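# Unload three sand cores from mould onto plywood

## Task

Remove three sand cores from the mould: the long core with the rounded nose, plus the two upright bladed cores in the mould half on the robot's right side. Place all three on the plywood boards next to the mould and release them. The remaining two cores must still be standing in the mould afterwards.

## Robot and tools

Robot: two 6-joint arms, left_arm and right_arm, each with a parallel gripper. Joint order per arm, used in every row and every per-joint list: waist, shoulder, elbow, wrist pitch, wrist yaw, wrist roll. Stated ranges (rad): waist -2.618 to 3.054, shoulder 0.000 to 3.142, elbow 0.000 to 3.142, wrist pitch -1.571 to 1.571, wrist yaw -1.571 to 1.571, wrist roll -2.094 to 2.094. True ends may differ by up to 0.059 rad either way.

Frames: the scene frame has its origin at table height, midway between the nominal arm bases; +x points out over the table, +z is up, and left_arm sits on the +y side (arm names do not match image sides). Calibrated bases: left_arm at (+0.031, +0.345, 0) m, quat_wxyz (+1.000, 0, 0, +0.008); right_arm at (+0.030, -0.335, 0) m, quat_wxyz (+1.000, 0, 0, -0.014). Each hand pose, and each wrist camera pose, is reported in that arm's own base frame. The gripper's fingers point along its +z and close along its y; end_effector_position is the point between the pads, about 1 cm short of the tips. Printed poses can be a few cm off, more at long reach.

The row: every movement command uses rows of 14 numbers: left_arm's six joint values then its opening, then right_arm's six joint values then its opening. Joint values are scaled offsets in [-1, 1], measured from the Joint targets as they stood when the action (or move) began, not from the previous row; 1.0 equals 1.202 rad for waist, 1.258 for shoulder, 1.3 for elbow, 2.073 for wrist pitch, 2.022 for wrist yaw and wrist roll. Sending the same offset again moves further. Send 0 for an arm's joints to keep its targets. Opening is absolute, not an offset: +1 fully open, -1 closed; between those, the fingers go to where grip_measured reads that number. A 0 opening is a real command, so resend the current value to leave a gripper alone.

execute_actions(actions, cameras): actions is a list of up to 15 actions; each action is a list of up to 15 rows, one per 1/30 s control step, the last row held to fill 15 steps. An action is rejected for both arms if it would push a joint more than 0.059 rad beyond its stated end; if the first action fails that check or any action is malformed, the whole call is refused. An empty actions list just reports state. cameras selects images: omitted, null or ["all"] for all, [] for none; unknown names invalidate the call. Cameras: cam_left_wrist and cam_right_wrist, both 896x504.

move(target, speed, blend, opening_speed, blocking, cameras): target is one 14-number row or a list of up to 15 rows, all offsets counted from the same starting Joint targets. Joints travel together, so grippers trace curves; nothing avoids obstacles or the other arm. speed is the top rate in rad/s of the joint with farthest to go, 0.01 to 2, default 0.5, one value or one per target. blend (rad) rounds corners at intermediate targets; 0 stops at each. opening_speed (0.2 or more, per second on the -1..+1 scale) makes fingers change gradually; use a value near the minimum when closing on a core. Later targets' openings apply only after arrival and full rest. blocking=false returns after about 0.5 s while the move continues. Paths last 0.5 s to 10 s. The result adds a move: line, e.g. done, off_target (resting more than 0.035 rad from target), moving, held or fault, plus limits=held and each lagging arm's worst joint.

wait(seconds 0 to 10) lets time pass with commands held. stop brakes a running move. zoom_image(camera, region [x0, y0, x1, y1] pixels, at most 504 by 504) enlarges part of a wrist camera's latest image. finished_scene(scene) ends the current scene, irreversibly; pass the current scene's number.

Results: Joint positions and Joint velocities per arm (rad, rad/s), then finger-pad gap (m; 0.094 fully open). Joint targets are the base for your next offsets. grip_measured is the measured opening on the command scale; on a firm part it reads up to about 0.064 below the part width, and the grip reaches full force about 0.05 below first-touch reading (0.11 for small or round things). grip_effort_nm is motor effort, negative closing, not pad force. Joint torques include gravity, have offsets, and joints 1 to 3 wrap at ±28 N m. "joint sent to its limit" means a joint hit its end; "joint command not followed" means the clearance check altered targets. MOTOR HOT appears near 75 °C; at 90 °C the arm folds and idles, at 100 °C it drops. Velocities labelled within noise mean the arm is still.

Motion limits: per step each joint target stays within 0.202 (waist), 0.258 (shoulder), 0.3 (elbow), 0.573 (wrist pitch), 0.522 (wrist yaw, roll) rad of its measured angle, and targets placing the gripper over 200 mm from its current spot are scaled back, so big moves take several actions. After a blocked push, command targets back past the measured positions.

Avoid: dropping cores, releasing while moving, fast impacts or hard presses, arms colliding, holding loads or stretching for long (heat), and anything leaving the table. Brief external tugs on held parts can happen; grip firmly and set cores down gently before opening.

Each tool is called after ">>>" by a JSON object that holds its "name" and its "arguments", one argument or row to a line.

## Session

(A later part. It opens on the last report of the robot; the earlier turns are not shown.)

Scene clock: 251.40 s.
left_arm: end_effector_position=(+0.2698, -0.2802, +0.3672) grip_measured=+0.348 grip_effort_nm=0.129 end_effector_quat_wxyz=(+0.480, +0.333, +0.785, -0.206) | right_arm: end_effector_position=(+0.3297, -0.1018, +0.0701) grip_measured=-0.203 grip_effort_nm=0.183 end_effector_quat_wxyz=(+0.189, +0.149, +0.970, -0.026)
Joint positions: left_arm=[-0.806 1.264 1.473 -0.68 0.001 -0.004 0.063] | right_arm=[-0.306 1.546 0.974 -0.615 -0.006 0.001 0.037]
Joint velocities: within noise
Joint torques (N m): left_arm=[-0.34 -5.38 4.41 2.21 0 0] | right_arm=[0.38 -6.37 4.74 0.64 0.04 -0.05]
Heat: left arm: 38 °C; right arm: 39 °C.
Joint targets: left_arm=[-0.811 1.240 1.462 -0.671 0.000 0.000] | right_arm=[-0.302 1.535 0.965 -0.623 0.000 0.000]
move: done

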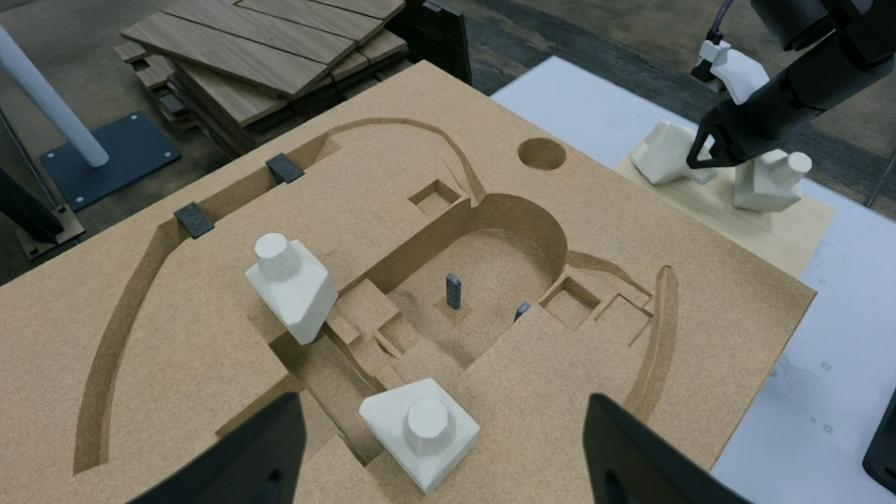

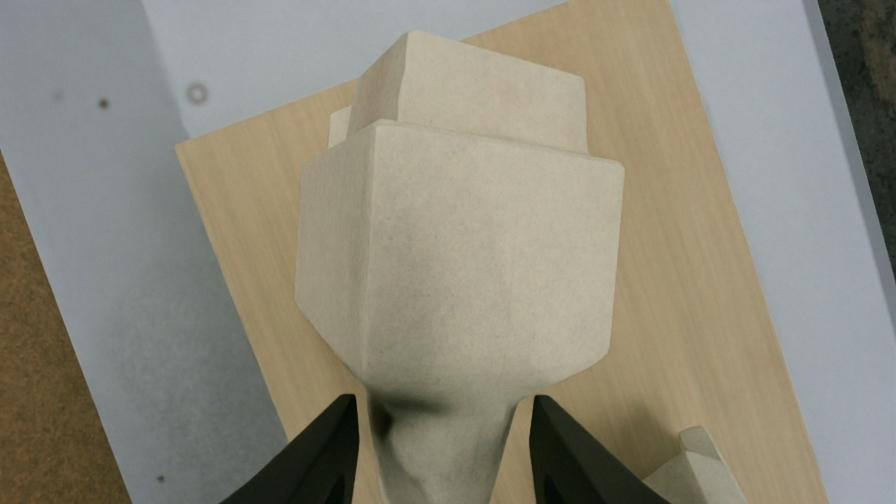

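>>> {"name": "move", "arguments": {
  "target": [0,0,0,0,0,0,0.35,0,0,0,0,0,0,0.15],
  "opening_speed": 0.25
}}

>>> {"name": "zoom_image", "arguments": {
  "camera": "cam_left_wrist",
  "region": [596, 50, 796, 250]
}}

Scene clock: 254.80 s.
left_arm: end_effector_position=(+0.2698, -0.2802, +0.3672) grip_measured=+0.348 grip_effort_nm=0.120 end_effector_quat_wxyz=(+0.480, +0.333, +0.785, -0.206) | right_arm: end_effector_position=(+0.3297, -0.1018, +0.0701) grip_measured=+0.147 grip_effort_nm=0.178 end_effector_quat_wxyz=(+0.189, +0.149, +0.970, -0.026)
Joint positions: left_arm=[-0.806 1.264 1.473 -0.68 0.001 -0.004 0.063] | right_arm=[-0.306 1.546 0.974 -0.615 -0.006 0.001 0.054]
Joint velocities: within noise
Joint torques (N m): left_arm=[-0.35 -5.35 4.45 2.18 0.03 -0.02] | right_arm=[0.35 -6.35 4.71 0.64 0.05 -0.05]
Heat: left arm: 38 °C; right arm: 39 °C.
Joint targets: left_arm=[-0.811 1.240 1.462 -0.671 0.000 0.000] | right_arm=[-0.302 1.535 0.965 -0.623 0.000 0.000]
move: done

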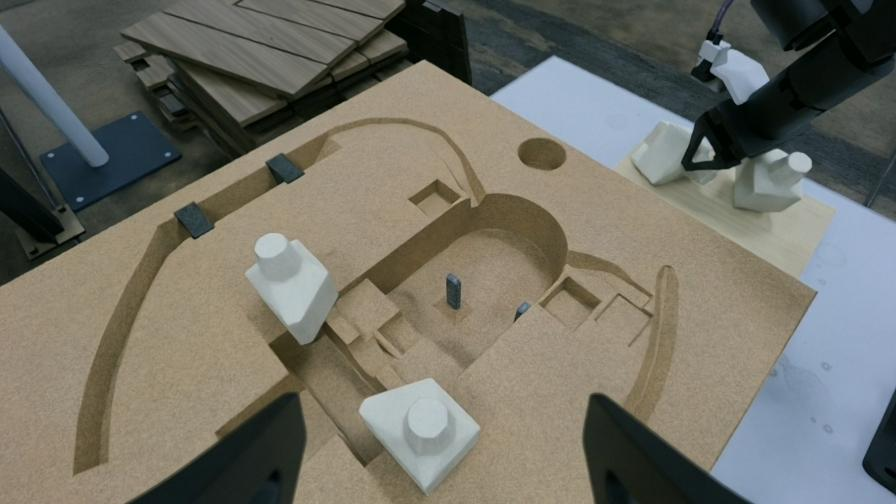

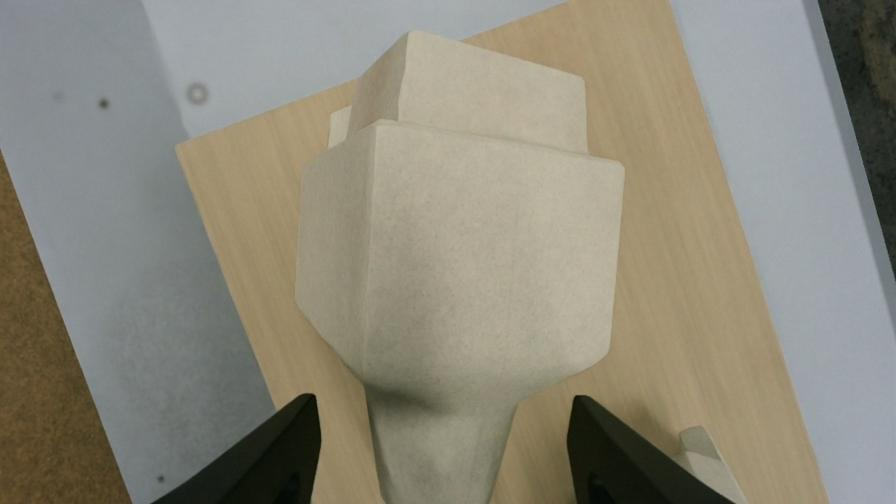

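Scaled by 2.520.

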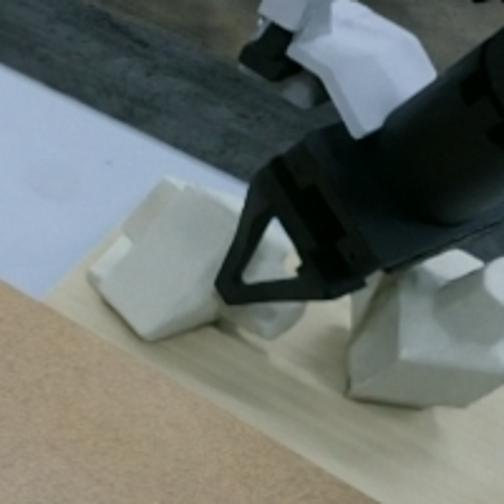

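>>> {"name": "move", "arguments": {
  "target": [
    [0,0,0,0,0,0,0.35,0,-0.04,0.077,-0.0724,0,0,0.15],
    [0,0,0,0,0,0,0.35,0,-0.075,0.423,-0.27,0,0,0.15]
  ],
  "speed": [0.25,0.5]
}}

>>> {"name": "zoom_image", "arguments": {
  "camera": "cam_left_wrist",
  "region": [596, 50, 896, 250]
}}

Scene clock: 263.90 s.
left_arm: end_effector_position=(+0.2698, -0.2802, +0.3672) grip_measured=+0.348 grip_effort_nm=0.115 end_effector_quat_wxyz=(+0.480, +0.333, +0.785, -0.206) | right_arm: end_effector_position=(+0.3222, -0.0994, +0.2234) grip_measured=+0.147 grip_effort_nm=0.183 end_effector_quat_wxyz=(+0.213, +0.148, +0.965, -0.030)
Joint positions: left_arm=[-0.806 1.264 1.473 -0.68 0.001 -0.004 0.063] | right_arm=[-0.306 1.457 1.49 -1.17 -0.006 0.001 0.054]
Joint velocities: within noise
Joint torques (N m): left_arm=[-0.38 -5.44 4.45 2.19 0.01 -0.03] | right_arm=[0.35 -6.13 7.5 0.72 0.05 -0.05]
Heat: left arm: 38 °C; right arm: 39 °C.
Joint targets: left_arm=[-0.811 1.240 1.462 -0.671 0.000 0.000] | right_arm=[-0.302 1.441 1.515 -1.183 0.000 0.000]
move: done

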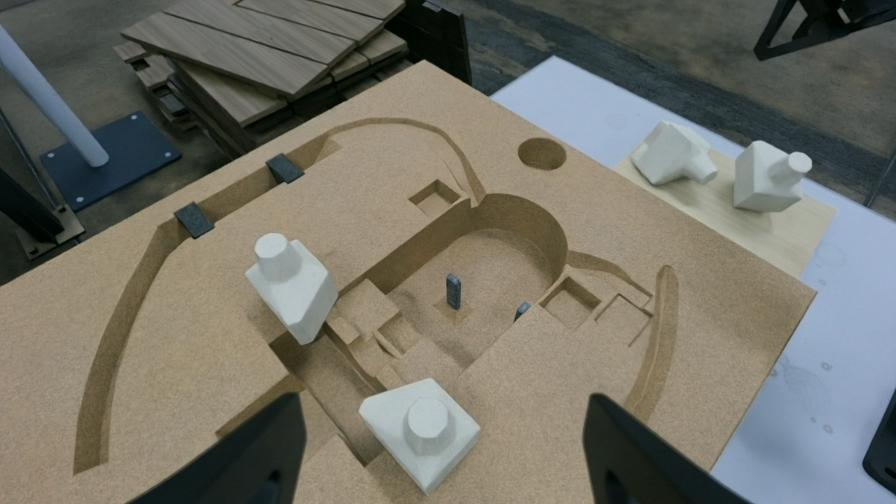

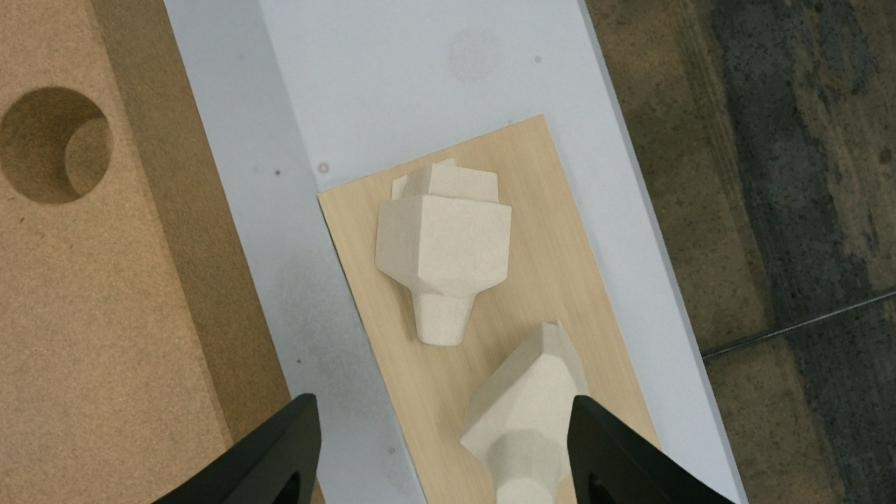

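Scaled by 1.680.

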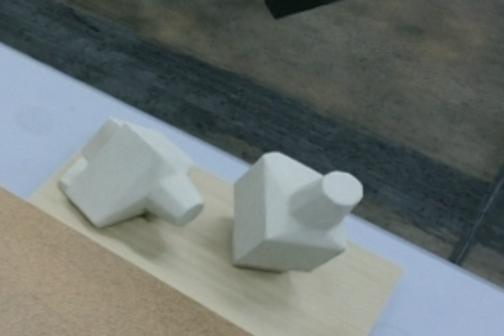

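>>> {"name": "finished_scene", "arguments": {
  "scene": 2
}}

The scene is finished: the task was done.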